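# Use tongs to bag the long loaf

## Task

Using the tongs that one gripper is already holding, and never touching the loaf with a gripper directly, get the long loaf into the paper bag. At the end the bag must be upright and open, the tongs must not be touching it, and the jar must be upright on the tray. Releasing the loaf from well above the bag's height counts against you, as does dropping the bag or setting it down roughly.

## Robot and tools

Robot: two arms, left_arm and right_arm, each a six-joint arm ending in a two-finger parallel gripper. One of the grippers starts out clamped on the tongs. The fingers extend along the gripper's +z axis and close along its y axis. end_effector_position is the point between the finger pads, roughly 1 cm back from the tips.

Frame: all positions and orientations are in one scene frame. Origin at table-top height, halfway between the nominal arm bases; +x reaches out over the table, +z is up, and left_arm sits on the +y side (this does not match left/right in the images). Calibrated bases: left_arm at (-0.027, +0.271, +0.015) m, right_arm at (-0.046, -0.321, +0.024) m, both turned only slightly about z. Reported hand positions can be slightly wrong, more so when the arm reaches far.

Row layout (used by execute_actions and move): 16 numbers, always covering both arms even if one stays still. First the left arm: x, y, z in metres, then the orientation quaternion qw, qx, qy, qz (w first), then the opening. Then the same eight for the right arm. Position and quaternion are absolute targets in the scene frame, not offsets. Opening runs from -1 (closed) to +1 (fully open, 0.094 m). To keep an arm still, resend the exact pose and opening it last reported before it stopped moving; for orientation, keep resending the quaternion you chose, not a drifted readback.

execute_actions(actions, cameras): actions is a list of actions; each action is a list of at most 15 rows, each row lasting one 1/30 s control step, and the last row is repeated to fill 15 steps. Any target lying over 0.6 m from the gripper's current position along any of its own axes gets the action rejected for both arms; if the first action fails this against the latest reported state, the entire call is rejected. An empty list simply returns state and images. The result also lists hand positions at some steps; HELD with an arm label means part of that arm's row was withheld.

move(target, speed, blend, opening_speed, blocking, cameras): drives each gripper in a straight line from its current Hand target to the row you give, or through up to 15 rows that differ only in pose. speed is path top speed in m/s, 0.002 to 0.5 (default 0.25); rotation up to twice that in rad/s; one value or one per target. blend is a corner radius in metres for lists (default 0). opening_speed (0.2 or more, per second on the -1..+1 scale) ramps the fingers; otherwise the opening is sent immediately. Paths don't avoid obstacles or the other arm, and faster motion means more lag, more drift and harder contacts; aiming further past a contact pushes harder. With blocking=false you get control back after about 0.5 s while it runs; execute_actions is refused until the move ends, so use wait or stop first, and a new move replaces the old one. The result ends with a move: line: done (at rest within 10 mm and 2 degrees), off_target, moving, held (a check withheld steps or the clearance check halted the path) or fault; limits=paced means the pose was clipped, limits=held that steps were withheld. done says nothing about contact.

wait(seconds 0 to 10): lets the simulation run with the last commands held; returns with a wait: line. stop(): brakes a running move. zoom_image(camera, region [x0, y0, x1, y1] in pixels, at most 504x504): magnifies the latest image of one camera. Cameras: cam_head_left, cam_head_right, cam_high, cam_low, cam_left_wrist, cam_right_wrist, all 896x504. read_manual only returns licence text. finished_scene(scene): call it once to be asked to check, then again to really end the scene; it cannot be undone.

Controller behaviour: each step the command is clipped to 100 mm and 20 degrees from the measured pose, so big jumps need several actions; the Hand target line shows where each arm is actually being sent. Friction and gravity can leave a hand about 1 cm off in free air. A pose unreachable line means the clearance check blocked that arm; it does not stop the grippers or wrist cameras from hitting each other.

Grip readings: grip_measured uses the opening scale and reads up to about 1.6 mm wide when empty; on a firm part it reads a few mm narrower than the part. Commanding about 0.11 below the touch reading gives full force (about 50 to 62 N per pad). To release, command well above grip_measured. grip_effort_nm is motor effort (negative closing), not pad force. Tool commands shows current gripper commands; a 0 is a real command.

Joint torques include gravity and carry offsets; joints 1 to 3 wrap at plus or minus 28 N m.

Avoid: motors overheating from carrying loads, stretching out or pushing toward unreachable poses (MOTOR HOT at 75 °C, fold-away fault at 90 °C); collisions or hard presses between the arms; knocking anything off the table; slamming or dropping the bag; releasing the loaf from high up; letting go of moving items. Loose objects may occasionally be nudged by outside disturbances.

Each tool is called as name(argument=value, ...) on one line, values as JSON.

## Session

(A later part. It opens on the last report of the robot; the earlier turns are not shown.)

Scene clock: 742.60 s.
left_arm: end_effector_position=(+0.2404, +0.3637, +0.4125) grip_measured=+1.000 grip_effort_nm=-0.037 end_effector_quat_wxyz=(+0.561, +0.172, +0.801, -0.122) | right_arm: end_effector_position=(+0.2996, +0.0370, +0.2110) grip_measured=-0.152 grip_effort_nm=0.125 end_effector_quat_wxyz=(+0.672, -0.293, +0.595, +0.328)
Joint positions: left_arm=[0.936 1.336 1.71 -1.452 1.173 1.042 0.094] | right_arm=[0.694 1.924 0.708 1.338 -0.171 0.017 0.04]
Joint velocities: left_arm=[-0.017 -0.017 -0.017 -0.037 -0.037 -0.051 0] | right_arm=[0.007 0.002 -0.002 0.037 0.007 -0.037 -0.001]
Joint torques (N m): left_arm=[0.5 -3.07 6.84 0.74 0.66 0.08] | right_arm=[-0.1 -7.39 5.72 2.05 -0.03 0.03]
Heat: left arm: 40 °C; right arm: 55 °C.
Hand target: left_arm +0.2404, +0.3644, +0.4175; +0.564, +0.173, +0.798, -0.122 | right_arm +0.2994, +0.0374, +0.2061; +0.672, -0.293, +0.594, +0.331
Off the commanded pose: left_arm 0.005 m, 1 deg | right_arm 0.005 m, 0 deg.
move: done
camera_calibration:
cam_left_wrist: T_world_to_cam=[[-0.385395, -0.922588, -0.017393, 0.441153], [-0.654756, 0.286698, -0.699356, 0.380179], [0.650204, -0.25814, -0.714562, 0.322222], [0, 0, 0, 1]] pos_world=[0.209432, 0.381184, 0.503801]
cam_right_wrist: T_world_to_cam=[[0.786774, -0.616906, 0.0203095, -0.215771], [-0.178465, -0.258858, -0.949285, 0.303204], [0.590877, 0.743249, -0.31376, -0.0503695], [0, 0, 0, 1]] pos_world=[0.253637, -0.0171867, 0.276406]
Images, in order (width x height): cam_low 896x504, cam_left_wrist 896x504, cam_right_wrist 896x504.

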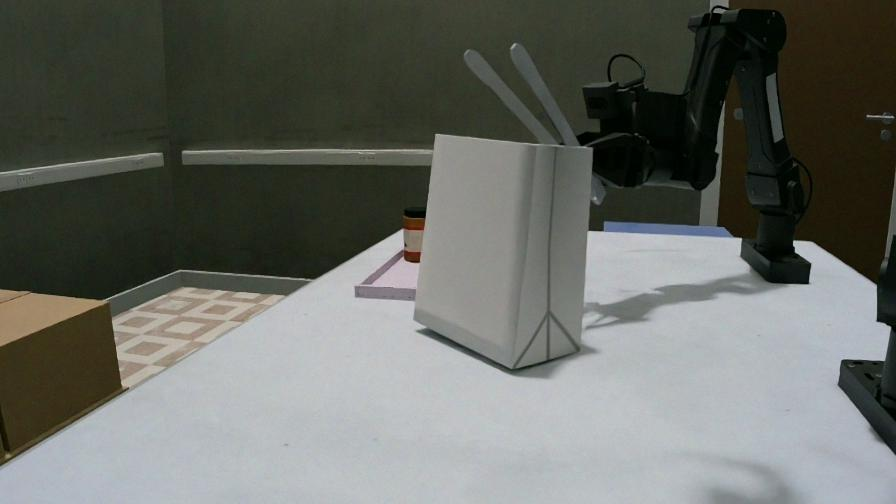

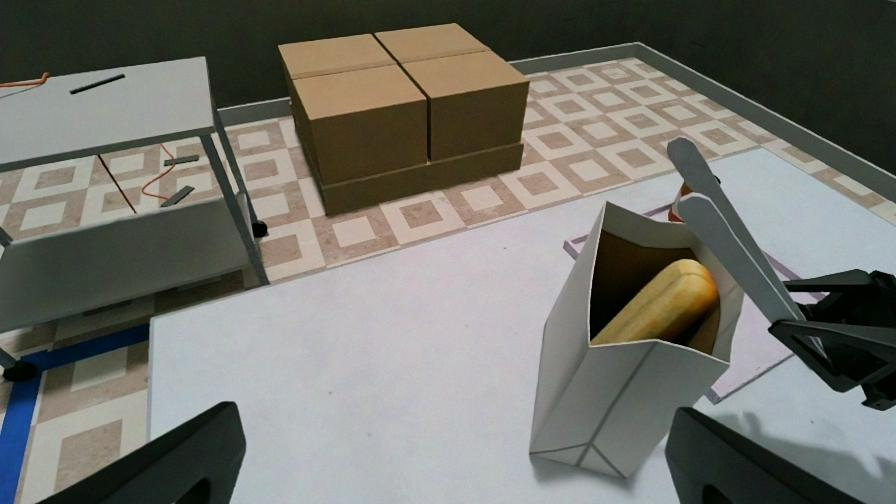

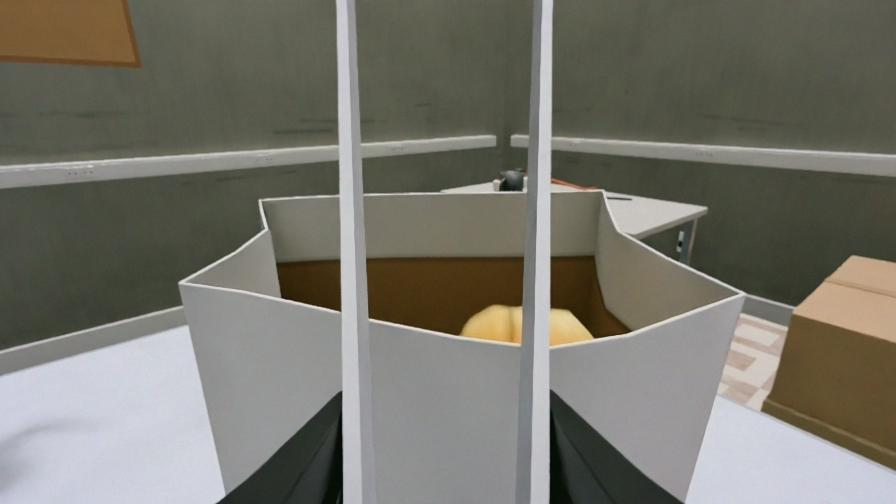

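wait(seconds=0.5, cameras=["cam_low","cam_left_wrist","cam_high","cam_right_wrist","cam_head_left"])

zoom_image(camera="cam_low", region=[340, 20, 680, 400])

Scene clock: 749.60 s.
left_arm: end_effector_position=(+0.2404, +0.3637, +0.4125) grip_measured=+1.000 grip_effort_nm=-0.032 end_effector_quat_wxyz=(+0.561, +0.172, +0.801, -0.122) | right_arm: end_effector_position=(+0.2995, +0.0370, +0.2117) grip_measured=-0.152 grip_effort_nm=0.120 end_effector_quat_wxyz=(+0.673, -0.293, +0.594, +0.329)
Joint positions: left_arm=[0.936 1.336 1.71 -1.452 1.173 1.042 0.094] | right_arm=[0.694 1.924 0.708 1.341 -0.171 0.017 0.04]
Joint velocities: left_arm=[-0.002 0.017 -0.007 0.022 -0.095 0.022 0] | right_arm=[-0.012 -0.002 -0.007 0.022 0.051 -0.051 0]
Joint torques (N m): left_arm=[0.53 -2.93 6.72 0.81 0.65 0.11] | right_arm=[-0.1 -7.38 5.71 2.05 -0.03 0.04]
Heat: left arm: 40 °C; right arm: 54 °C.
Hand target: left_arm +0.2404, +0.3644, +0.4175; +0.564, +0.173, +0.798, -0.122 | right_arm +0.2994, +0.0374, +0.2061; +0.672, -0.293, +0.594, +0.331
Tool commands: left_gripper/opening=+1.0 right_gripper/opening=-0.15
Off the commanded pose: left_arm 0.005 m, 1 deg | right_arm 0.006 m, 0 deg.
wait: 0.50 s; at rest from the start
camera_calibration:
cam_left_wrist: T_world_to_cam=[[-0.385395, -0.922588, -0.017393, 0.441153], [-0.654756, 0.286698, -0.699356, 0.380179], [0.650204, -0.25814, -0.714562, 0.322222], [0, 0, 0, 1]] pos_world=[0.209432, 0.381184, 0.503801]
cam_right_wrist: T_world_to_cam=[[0.786734, -0.616943, 0.0207493, -0.215851], [-0.176593, -0.257148, -0.9501, 0.303347], [0.591493, 0.743812, -0.311255, -0.050825], [0, 0, 0, 1]] pos_world=[0.253449, -0.0173586, 0.276869]
Images, in order (width x height): cam_head_left 896x504, cam_high 896x504, cam_low 896x504, cam_left_wrist 896x504, cam_right_wrist 896x504.

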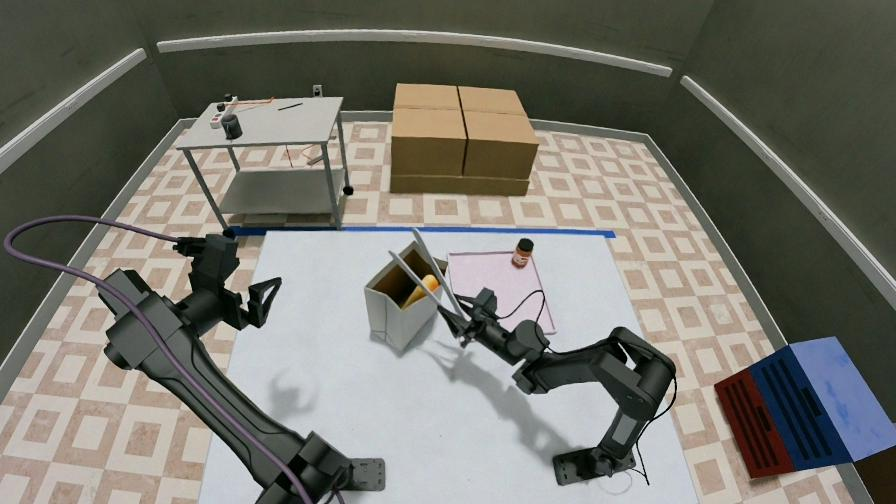

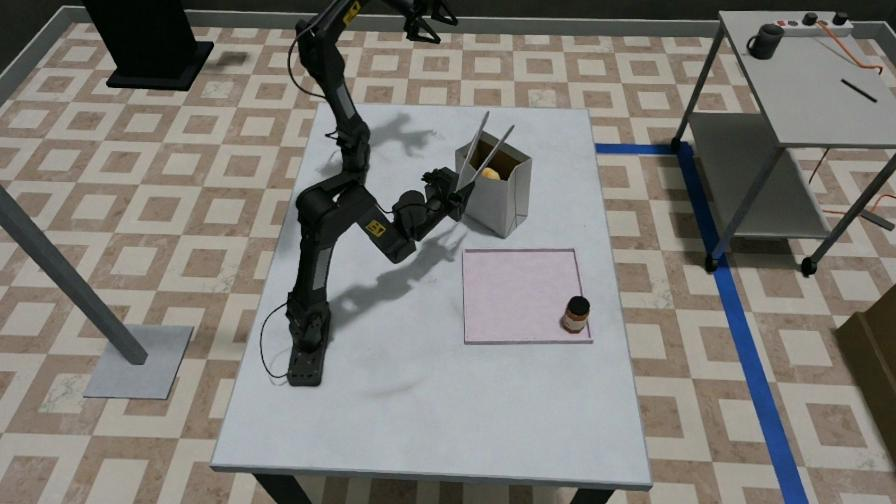

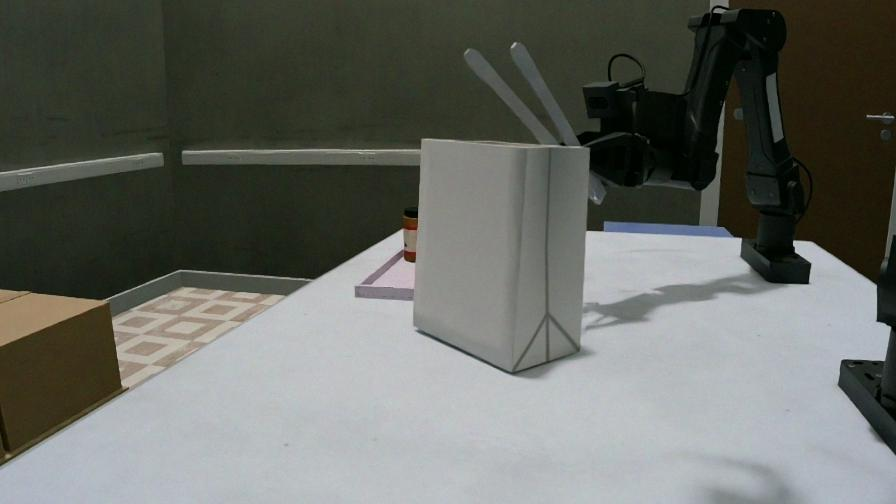

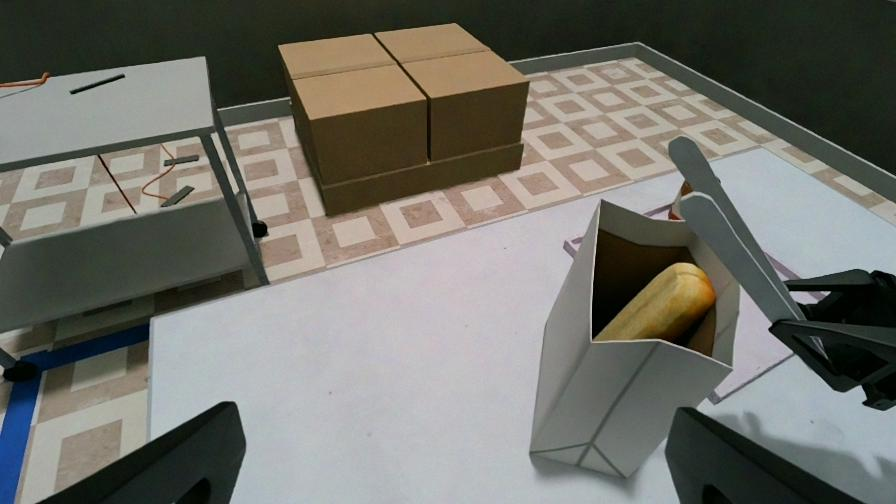

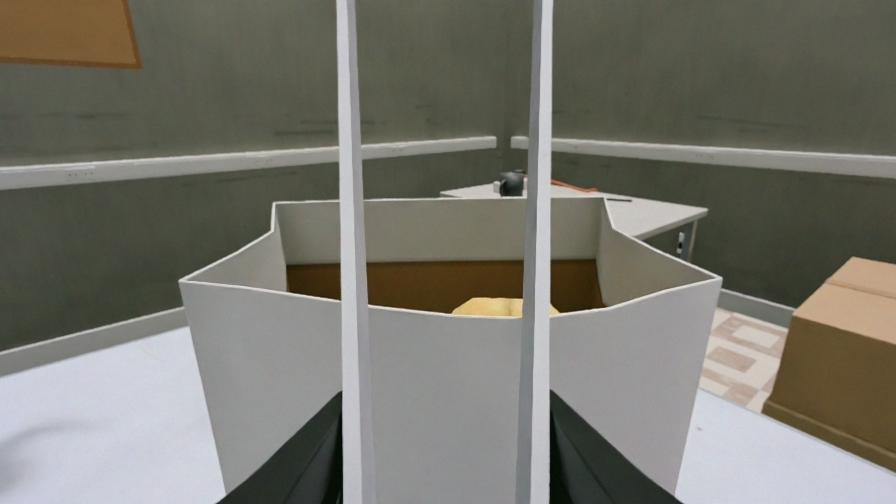

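Scaled by 1.326.

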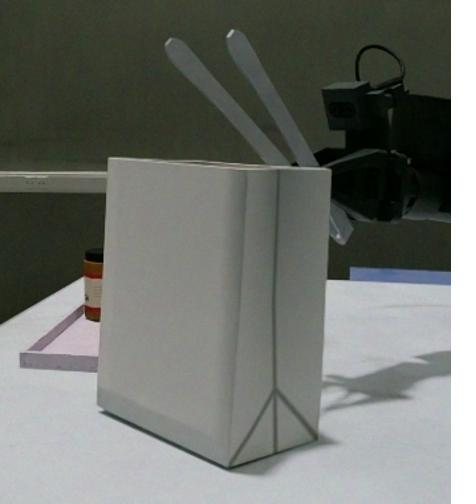

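wait(seconds=0.3, cameras=["cam_low","cam_left_wrist"])

zoom_image(camera="cam_low", region=[340, 20, 680, 400])

zoom_image(camera="cam_left_wrist", region=[480, 120, 896, 504])

Scene clock: 754.80 s.
left_arm: end_effector_position=(+0.2404, +0.3637, +0.4125) grip_measured=+1.000 grip_effort_nm=-0.042 end_effector_quat_wxyz=(+0.561, +0.172, +0.801, -0.122) | right_arm: end_effector_position=(+0.2995, +0.0370, +0.2117) grip_measured=-0.152 grip_effort_nm=0.125 end_effector_quat_wxyz=(+0.673, -0.293, +0.594, +0.329)
Joint positions: left_arm=[0.936 1.336 1.71 -1.452 1.173 1.042 0.094] | right_arm=[0.694 1.924 0.708 1.341 -0.171 0.017 0.04]
Joint velocities: left_arm=[0.002 -0.012 0.012 -0.066 -0.081 0.022 0] | right_arm=[-0.002 -0.007 -0.017 0.037 -0.051 0.022 -0.001]
Joint torques (N m): left_arm=[0.53 -2.86 6.64 0.78 0.7 0.11] | right_arm=[-0.1 -7.38 5.71 2.04 -0.03 0.04]
Heat: left arm: 40 °C; right arm: 53 °C.
Hand target: left_arm +0.2404, +0.3644, +0.4175; +0.564, +0.173, +0.798, -0.122 | right_arm +0.2994, +0.0374, +0.2061; +0.672, -0.293, +0.595, +0.331
Tool commands: left_gripper/opening=+1.0 right_gripper/opening=-0.15
Off the commanded pose: left_arm 0.005 m, 1 deg | right_arm 0.006 m, 0 deg.
wait: 0.30 s; at rest from the start
camera_calibration:
cam_left_wrist: T_world_to_cam=[[-0.385395, -0.922588, -0.017393, 0.441153], [-0.654756, 0.286698, -0.699356, 0.380179], [0.650204, -0.25814, -0.714562, 0.322222], [0, 0, 0, 1]] pos_world=[0.209432, 0.381184, 0.503801]
Images, in order (width x height): cam_low 896x504, cam_left_wrist 896x504.

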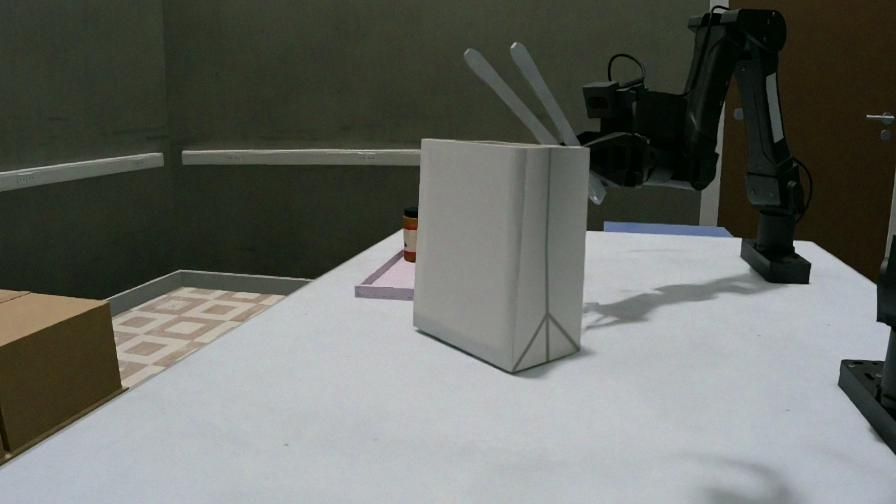

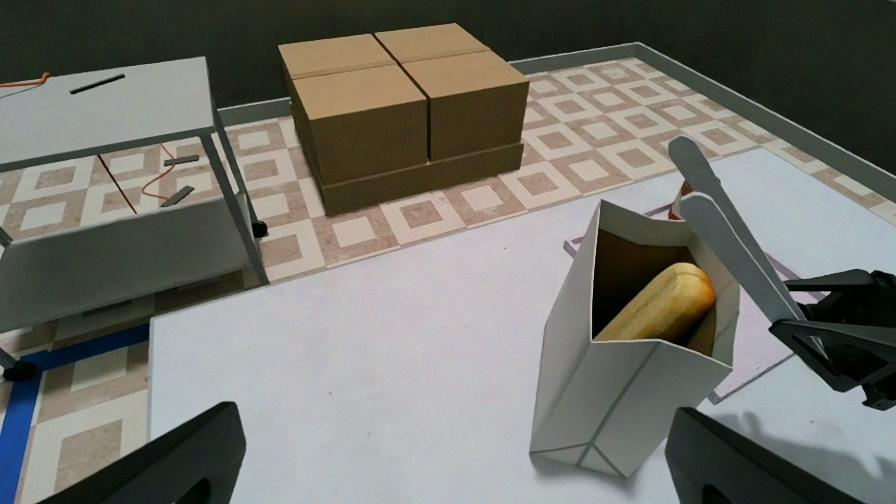

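Scaled by 1.326.

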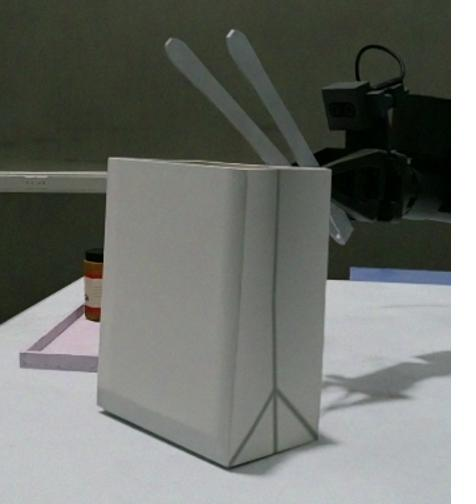

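Scaled by 1.212.

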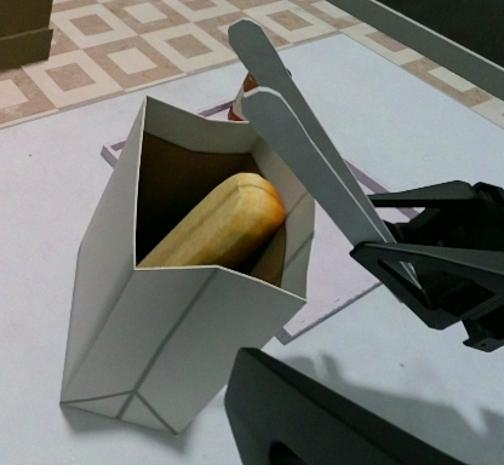

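move(target=[0.2405,0.3645,0.4176,0.564,0.174,0.798,-0.123,1.0,0.2995,0.0375,0.245,0.6717,-0.2931,0.5943,0.3313,-0.15], speed=0.05, cameras=["cam_low","cam_left_wrist","cam_right_wrist"])

Scene clock: 764.27 s.
left_arm: end_effector_position=(+0.2404, +0.3637, +0.4125) grip_measured=+1.000 grip_effort_nm=-0.037 end_effector_quat_wxyz=(+0.561, +0.172, +0.801, -0.122) | right_arm: end_effector_position=(+0.2989, +0.0364, +0.2178) grip_measured=-0.152 grip_effort_nm=0.115 end_effector_quat_wxyz=(+0.653, -0.300, +0.616, +0.323)
Joint positions: left_arm=[0.936 1.336 1.71 -1.452 1.173 1.042 0.094] | right_arm=[0.694 1.838 0.718 1.183 -0.171 0.017 0.04]
Joint velocities: left_arm=[-0.017 -0.002 0.002 -0.037 -0.051 -0.022 0] | right_arm=[-0.002 -0.007 0.002 0.007 -0.022 0.007 0]
Joint torques (N m): left_arm=[0.54 -2.95 6.71 0.79 0.63 0.13] | right_arm=[-0.14 -12.1 8.84 1.92 -0.05 0.04]
Heat: left arm: 40 °C; right arm: 52 °C.
Hand target: left_arm +0.2404, +0.3644, +0.4175; +0.564, +0.173, +0.798, -0.122 | right_arm +0.2994, +0.0374, +0.2448; +0.672, -0.293, +0.594, +0.331
Off the commanded pose: left_arm 0.005 m, 1 deg | right_arm 0.027 m, 3 deg.
move: off_target (right_arm)
camera_calibration:
cam_left_wrist: T_world_to_cam=[[-0.385395, -0.922588, -0.017393, 0.441153], [-0.654756, 0.286698, -0.699356, 0.380179], [0.650204, -0.25814, -0.714562, 0.322222], [0, 0, 0, 1]] pos_world=[0.209432, 0.381184, 0.503801]
cam_right_wrist: T_world_to_cam=[[0.787451, -0.616288, 0.0104763, -0.213844], [-0.219746, -0.296575, -0.929384, 0.318773], [0.575876, 0.729542, -0.368965, -0.0303767], [0, 0, 0, 1]] pos_world=[0.255934, -0.0150884, 0.287295]
Images, in order (width x height): cam_low 896x504, cam_left_wrist 896x504, cam_right_wrist 896x504.

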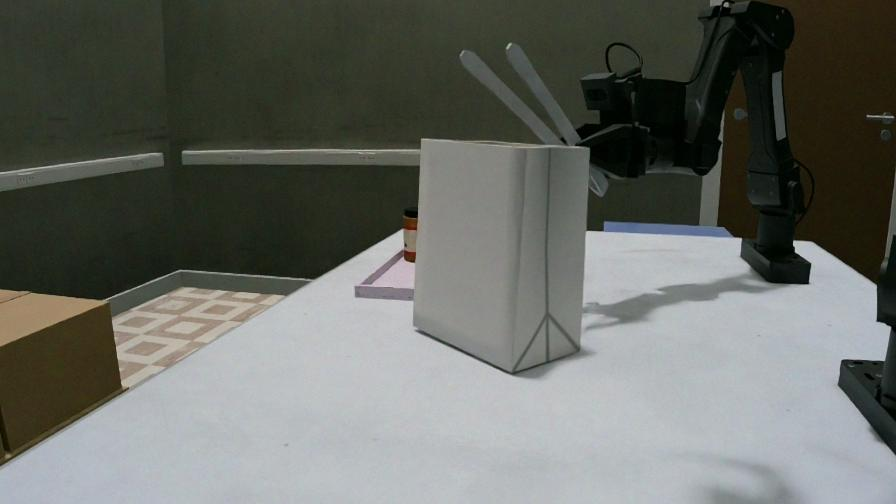

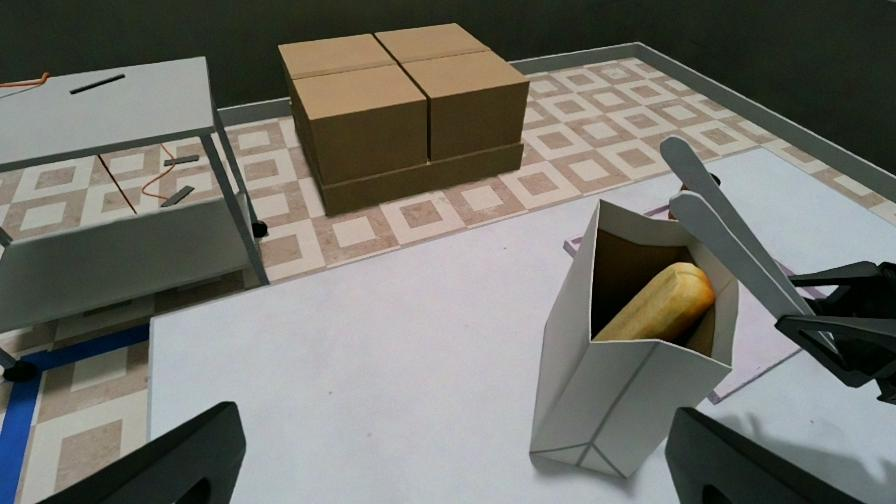

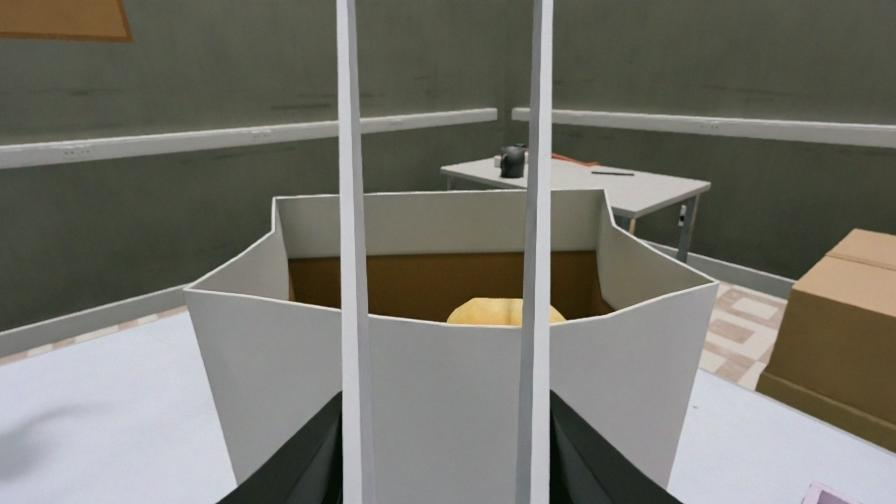

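move(target=[0.2405,0.3645,0.4176,0.564,0.174,0.798,-0.123,1.0,0.2975,0.0350,0.295,0.6717,-0.2931,0.5943,0.3313,-0.15], speed=0.06, cameras=["cam_low","cam_left_wrist"])

Scene clock: 770.37 s.
left_arm: end_effector_position=(+0.2404, +0.3637, +0.4125) grip_measured=+1.000 grip_effort_nm=-0.042 end_effector_quat_wxyz=(+0.561, +0.172, +0.801, -0.122) | right_arm: end_effector_position=(+0.2986, +0.0362, +0.2664) grip_measured=-0.152 grip_effort_nm=0.120 end_effector_quat_wxyz=(+0.653, -0.300, +0.616, +0.323)
Joint positions: left_arm=[0.936 1.336 1.71 -1.452 1.173 1.042 0.094] | right_arm=[0.694 1.684 0.79 0.955 -0.171 0.017 0.04]
Joint velocities: left_arm=[-0.017 0.007 0.002 0.051 -0.022 -0.081 0] | right_arm=[0.002 0.012 -0.007 0.007 -0.007 -0.007 0]
Joint torques (N m): left_arm=[0.43 -2.81 6.74 0.7 0.65 0.14] | right_arm=[-0.24 -11.3 10.07 1.92 -0.05 0.04]
Heat: left arm: 40 °C; right arm: 52 °C.
Hand target: left_arm +0.2404, +0.3644, +0.4175; +0.564, +0.173, +0.798, -0.122 | right_arm +0.2979, +0.0353, +0.2946; +0.672, -0.293, +0.594, +0.331
Off the commanded pose: left_arm 0.005 m, 1 deg | right_arm 0.029 m, 4 deg.
move: off_target (right_arm)
camera_calibration:
cam_left_wrist: T_world_to_cam=[[-0.385395, -0.922588, -0.017393, 0.441153], [-0.654756, 0.286698, -0.699356, 0.380179], [0.650204, -0.25814, -0.714562, 0.322222], [0, 0, 0, 1]] pos_world=[0.209432, 0.381184, 0.503801]
Images, in order (width x height): cam_low 896x504, cam_left_wrist 896x504.

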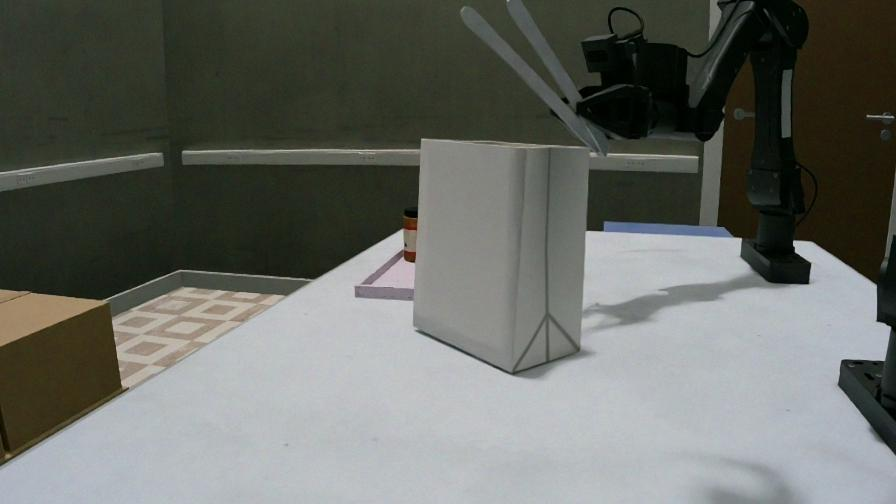

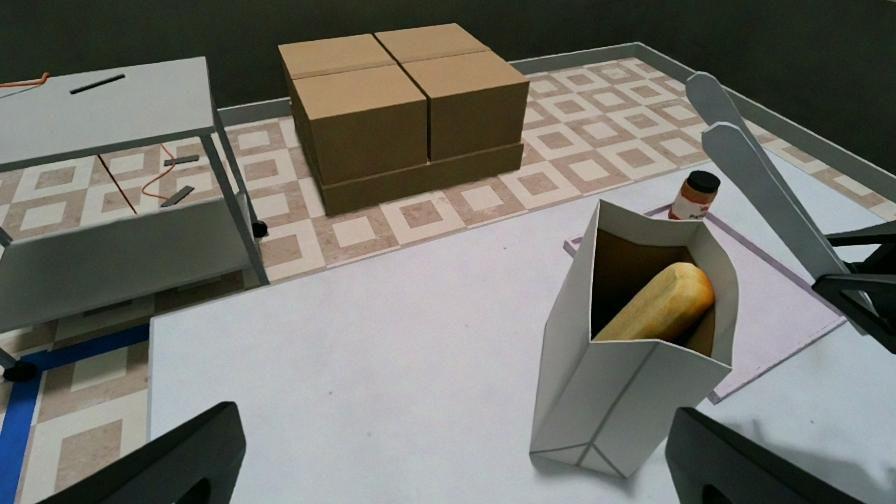

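move(target=[[0.2405,0.3645,0.4176,0.564,0.174,0.798,-0.123,1.0,0.20,-0.08,0.295,0.6717,-0.2931,0.5943,0.3313,-0.3],[0.2405,0.3645,0.4176,0.564,0.174,0.798,-0.123,1.0,0.33,-0.38,0.25,0.7044,0.0616,0.7044,-0.0616,-0.3],[0.2405,0.3645,0.4176,0.564,0.174,0.798,-0.123,1.0,0.33,-0.38,0.10,0.46,0.0773,0.8836,-0.0402,-0.3]], speed=[0.13,0.2,0.15], blend=[0.03,0.03,0], opening_speed=0.5, cameras=["all"])

Scene clock: 817.60 s.
left_arm: end_effector_position=(+0.2404, +0.3637, +0.4125) grip_measured=+1.000 grip_effort_nm=-0.042 end_effector_quat_wxyz=(+0.561, +0.172, +0.801, -0.122) | right_arm: end_effector_position=(+0.3233, -0.3769, +0.0921) grip_measured=-0.296 grip_effort_nm=-0.198 end_effector_quat_wxyz=(+0.442, +0.073, +0.893, -0.038)
Joint positions: left_arm=[0.936 1.336 1.71 -1.452 1.173 1.042 0.094] | right_arm=[-0.19 1.424 0.495 0.277 0.018 0.011 0.033]
Joint velocities: left_arm=[-0.002 -0.007 -0.012 0.022 0.066 -0.007 0] | right_arm=[0.007 0.007 0.012 0.037 -0.037 -0.007 0]
Joint torques (N m): left_arm=[0.49 -2.77 6.84 0.76 0.65 0.1] | right_arm=[-0.85 -4.27 10.14 1.74 -0.11 0.04]
Heat: left arm: 40 °C; right arm: 54 °C.
Hand target: left_arm +0.2404, +0.3644, +0.4175; +0.564, +0.173, +0.798, -0.122 | right_arm +0.3326, -0.3795, +0.1014; +0.453, +0.076, +0.888, -0.034
Off the commanded pose: left_arm 0.005 m, 1 deg | right_arm 0.011 m, 2 deg.
move: off_target (right_arm)
camera_calibration:
cam_left_wrist: T_world_to_cam=[[-0.385395, -0.922588, -0.017393, 0.441153], [-0.654756, 0.286698, -0.699356, 0.380179], [0.650204, -0.25814, -0.714562, 0.322222], [0, 0, 0, 1]] pos_world=[0.209432, 0.381184, 0.503801]
cam_right_wrist: T_world_to_cam=[[-0.156765, -0.987456, 0.0188413, -0.321897], [-0.878038, 0.130609, -0.460425, 0.415345], [0.452189, -0.0887218, -0.887498, -0.00990381], [0, 0, 0, 1]] pos_world=[0.318705, -0.372986, 0.188511]

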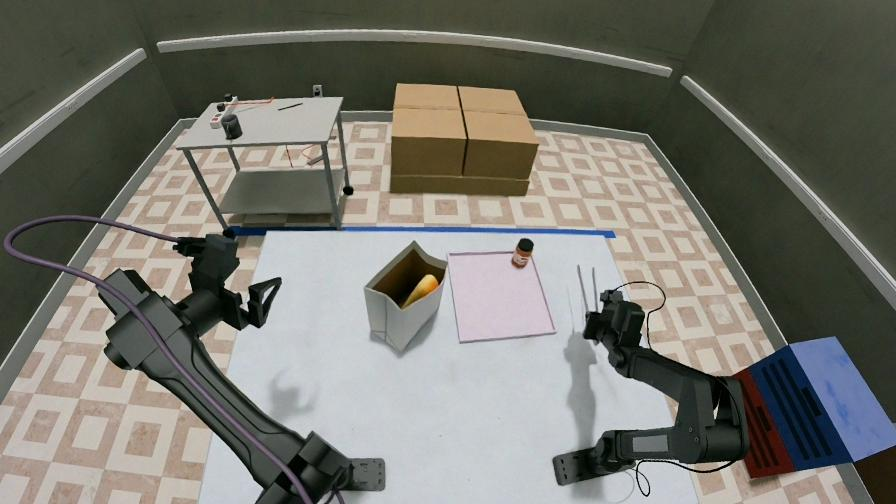

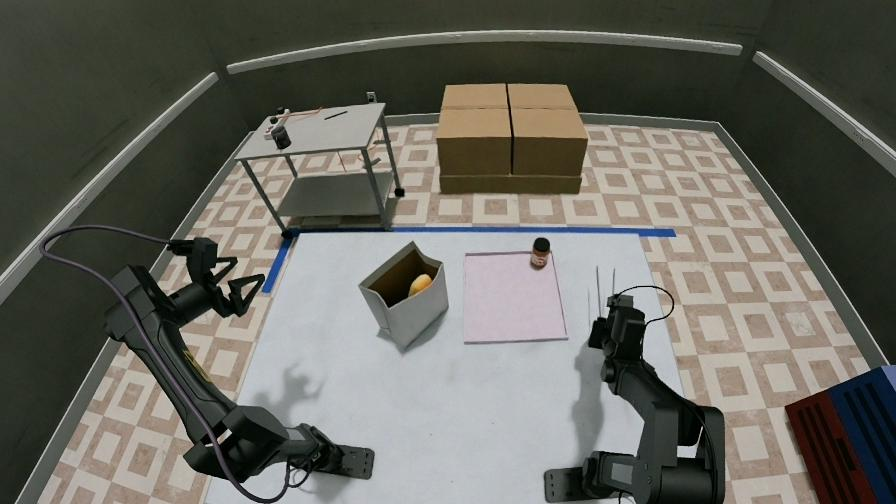

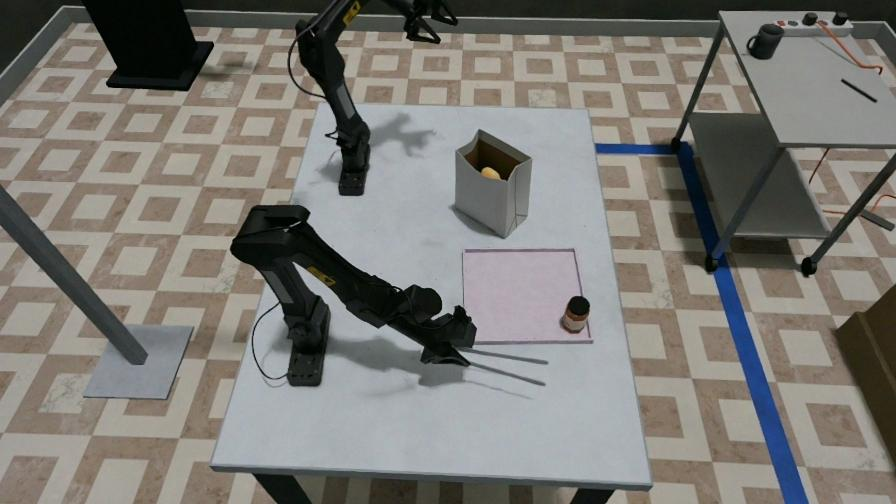

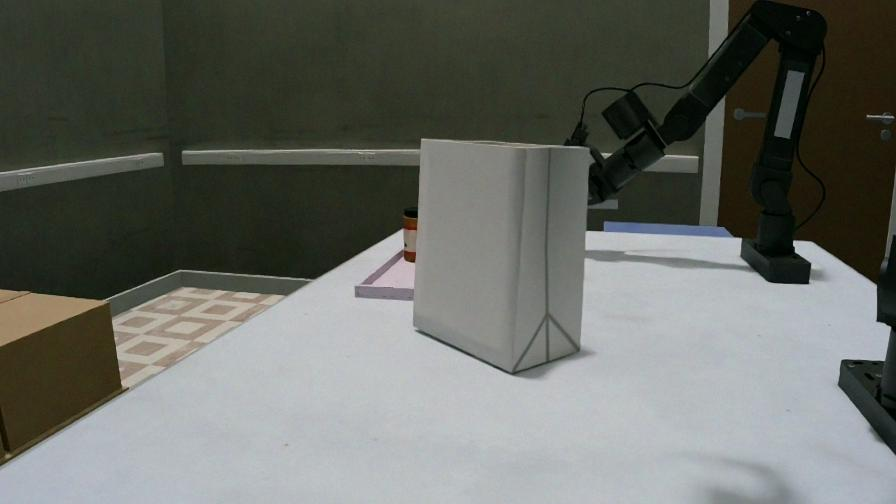

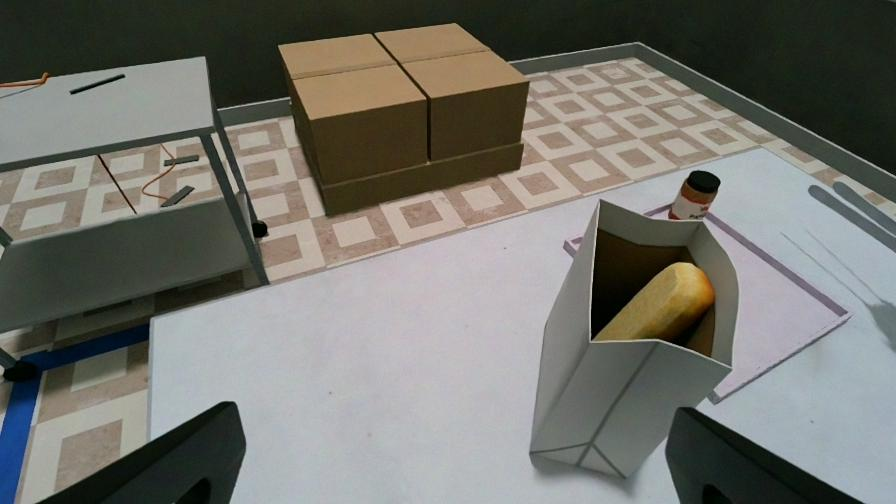

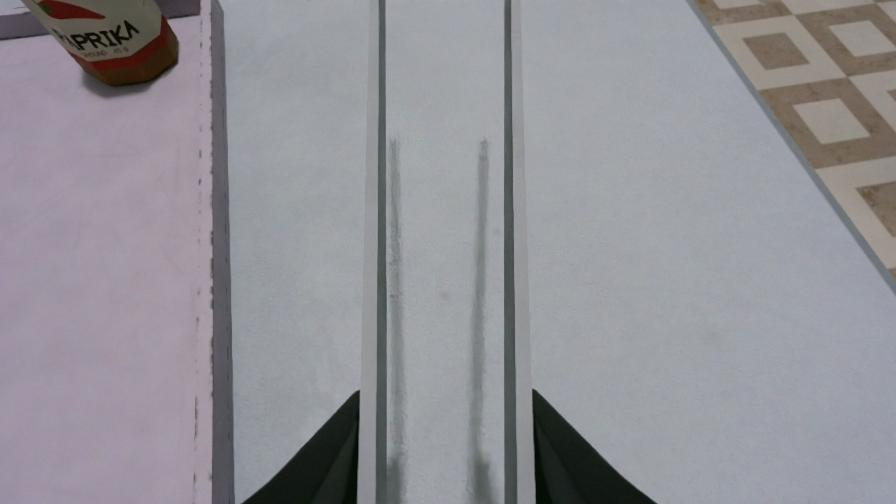

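zoom_image(camera="cam_low", region=[390, 290, 610, 400])

zoom_image(camera="cam_high", region=[420, 110, 580, 260])

zoom_image(camera="cam_left_wrist", region=[500, 180, 760, 504])

zoom_image(camera="cam_head_left", region=[340, 220, 480, 370])

Scaled by 2.291.

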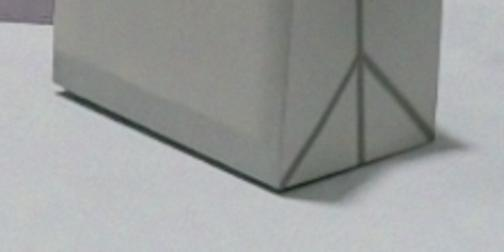

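Scaled by 3.150.

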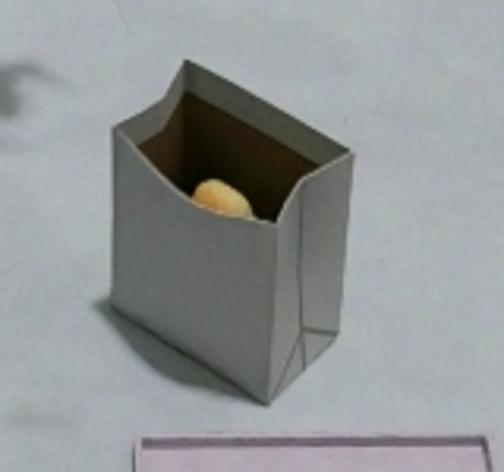

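Scaled by 1.556.

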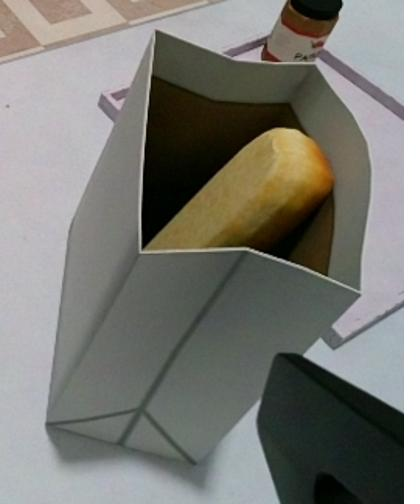

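Scaled by 3.360.

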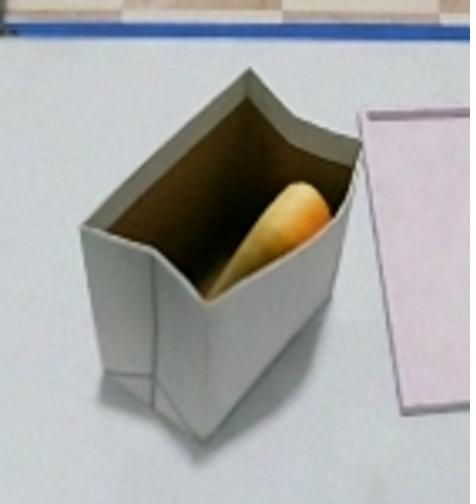

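finished_scene(scene=2)

This call ended nothing. Check each condition of the task against the scene as it is now, look again where you are not sure, and mend what is not met. Then call finished_scene again.

finished_scene(scene=2)

The scene is finished: the task was done.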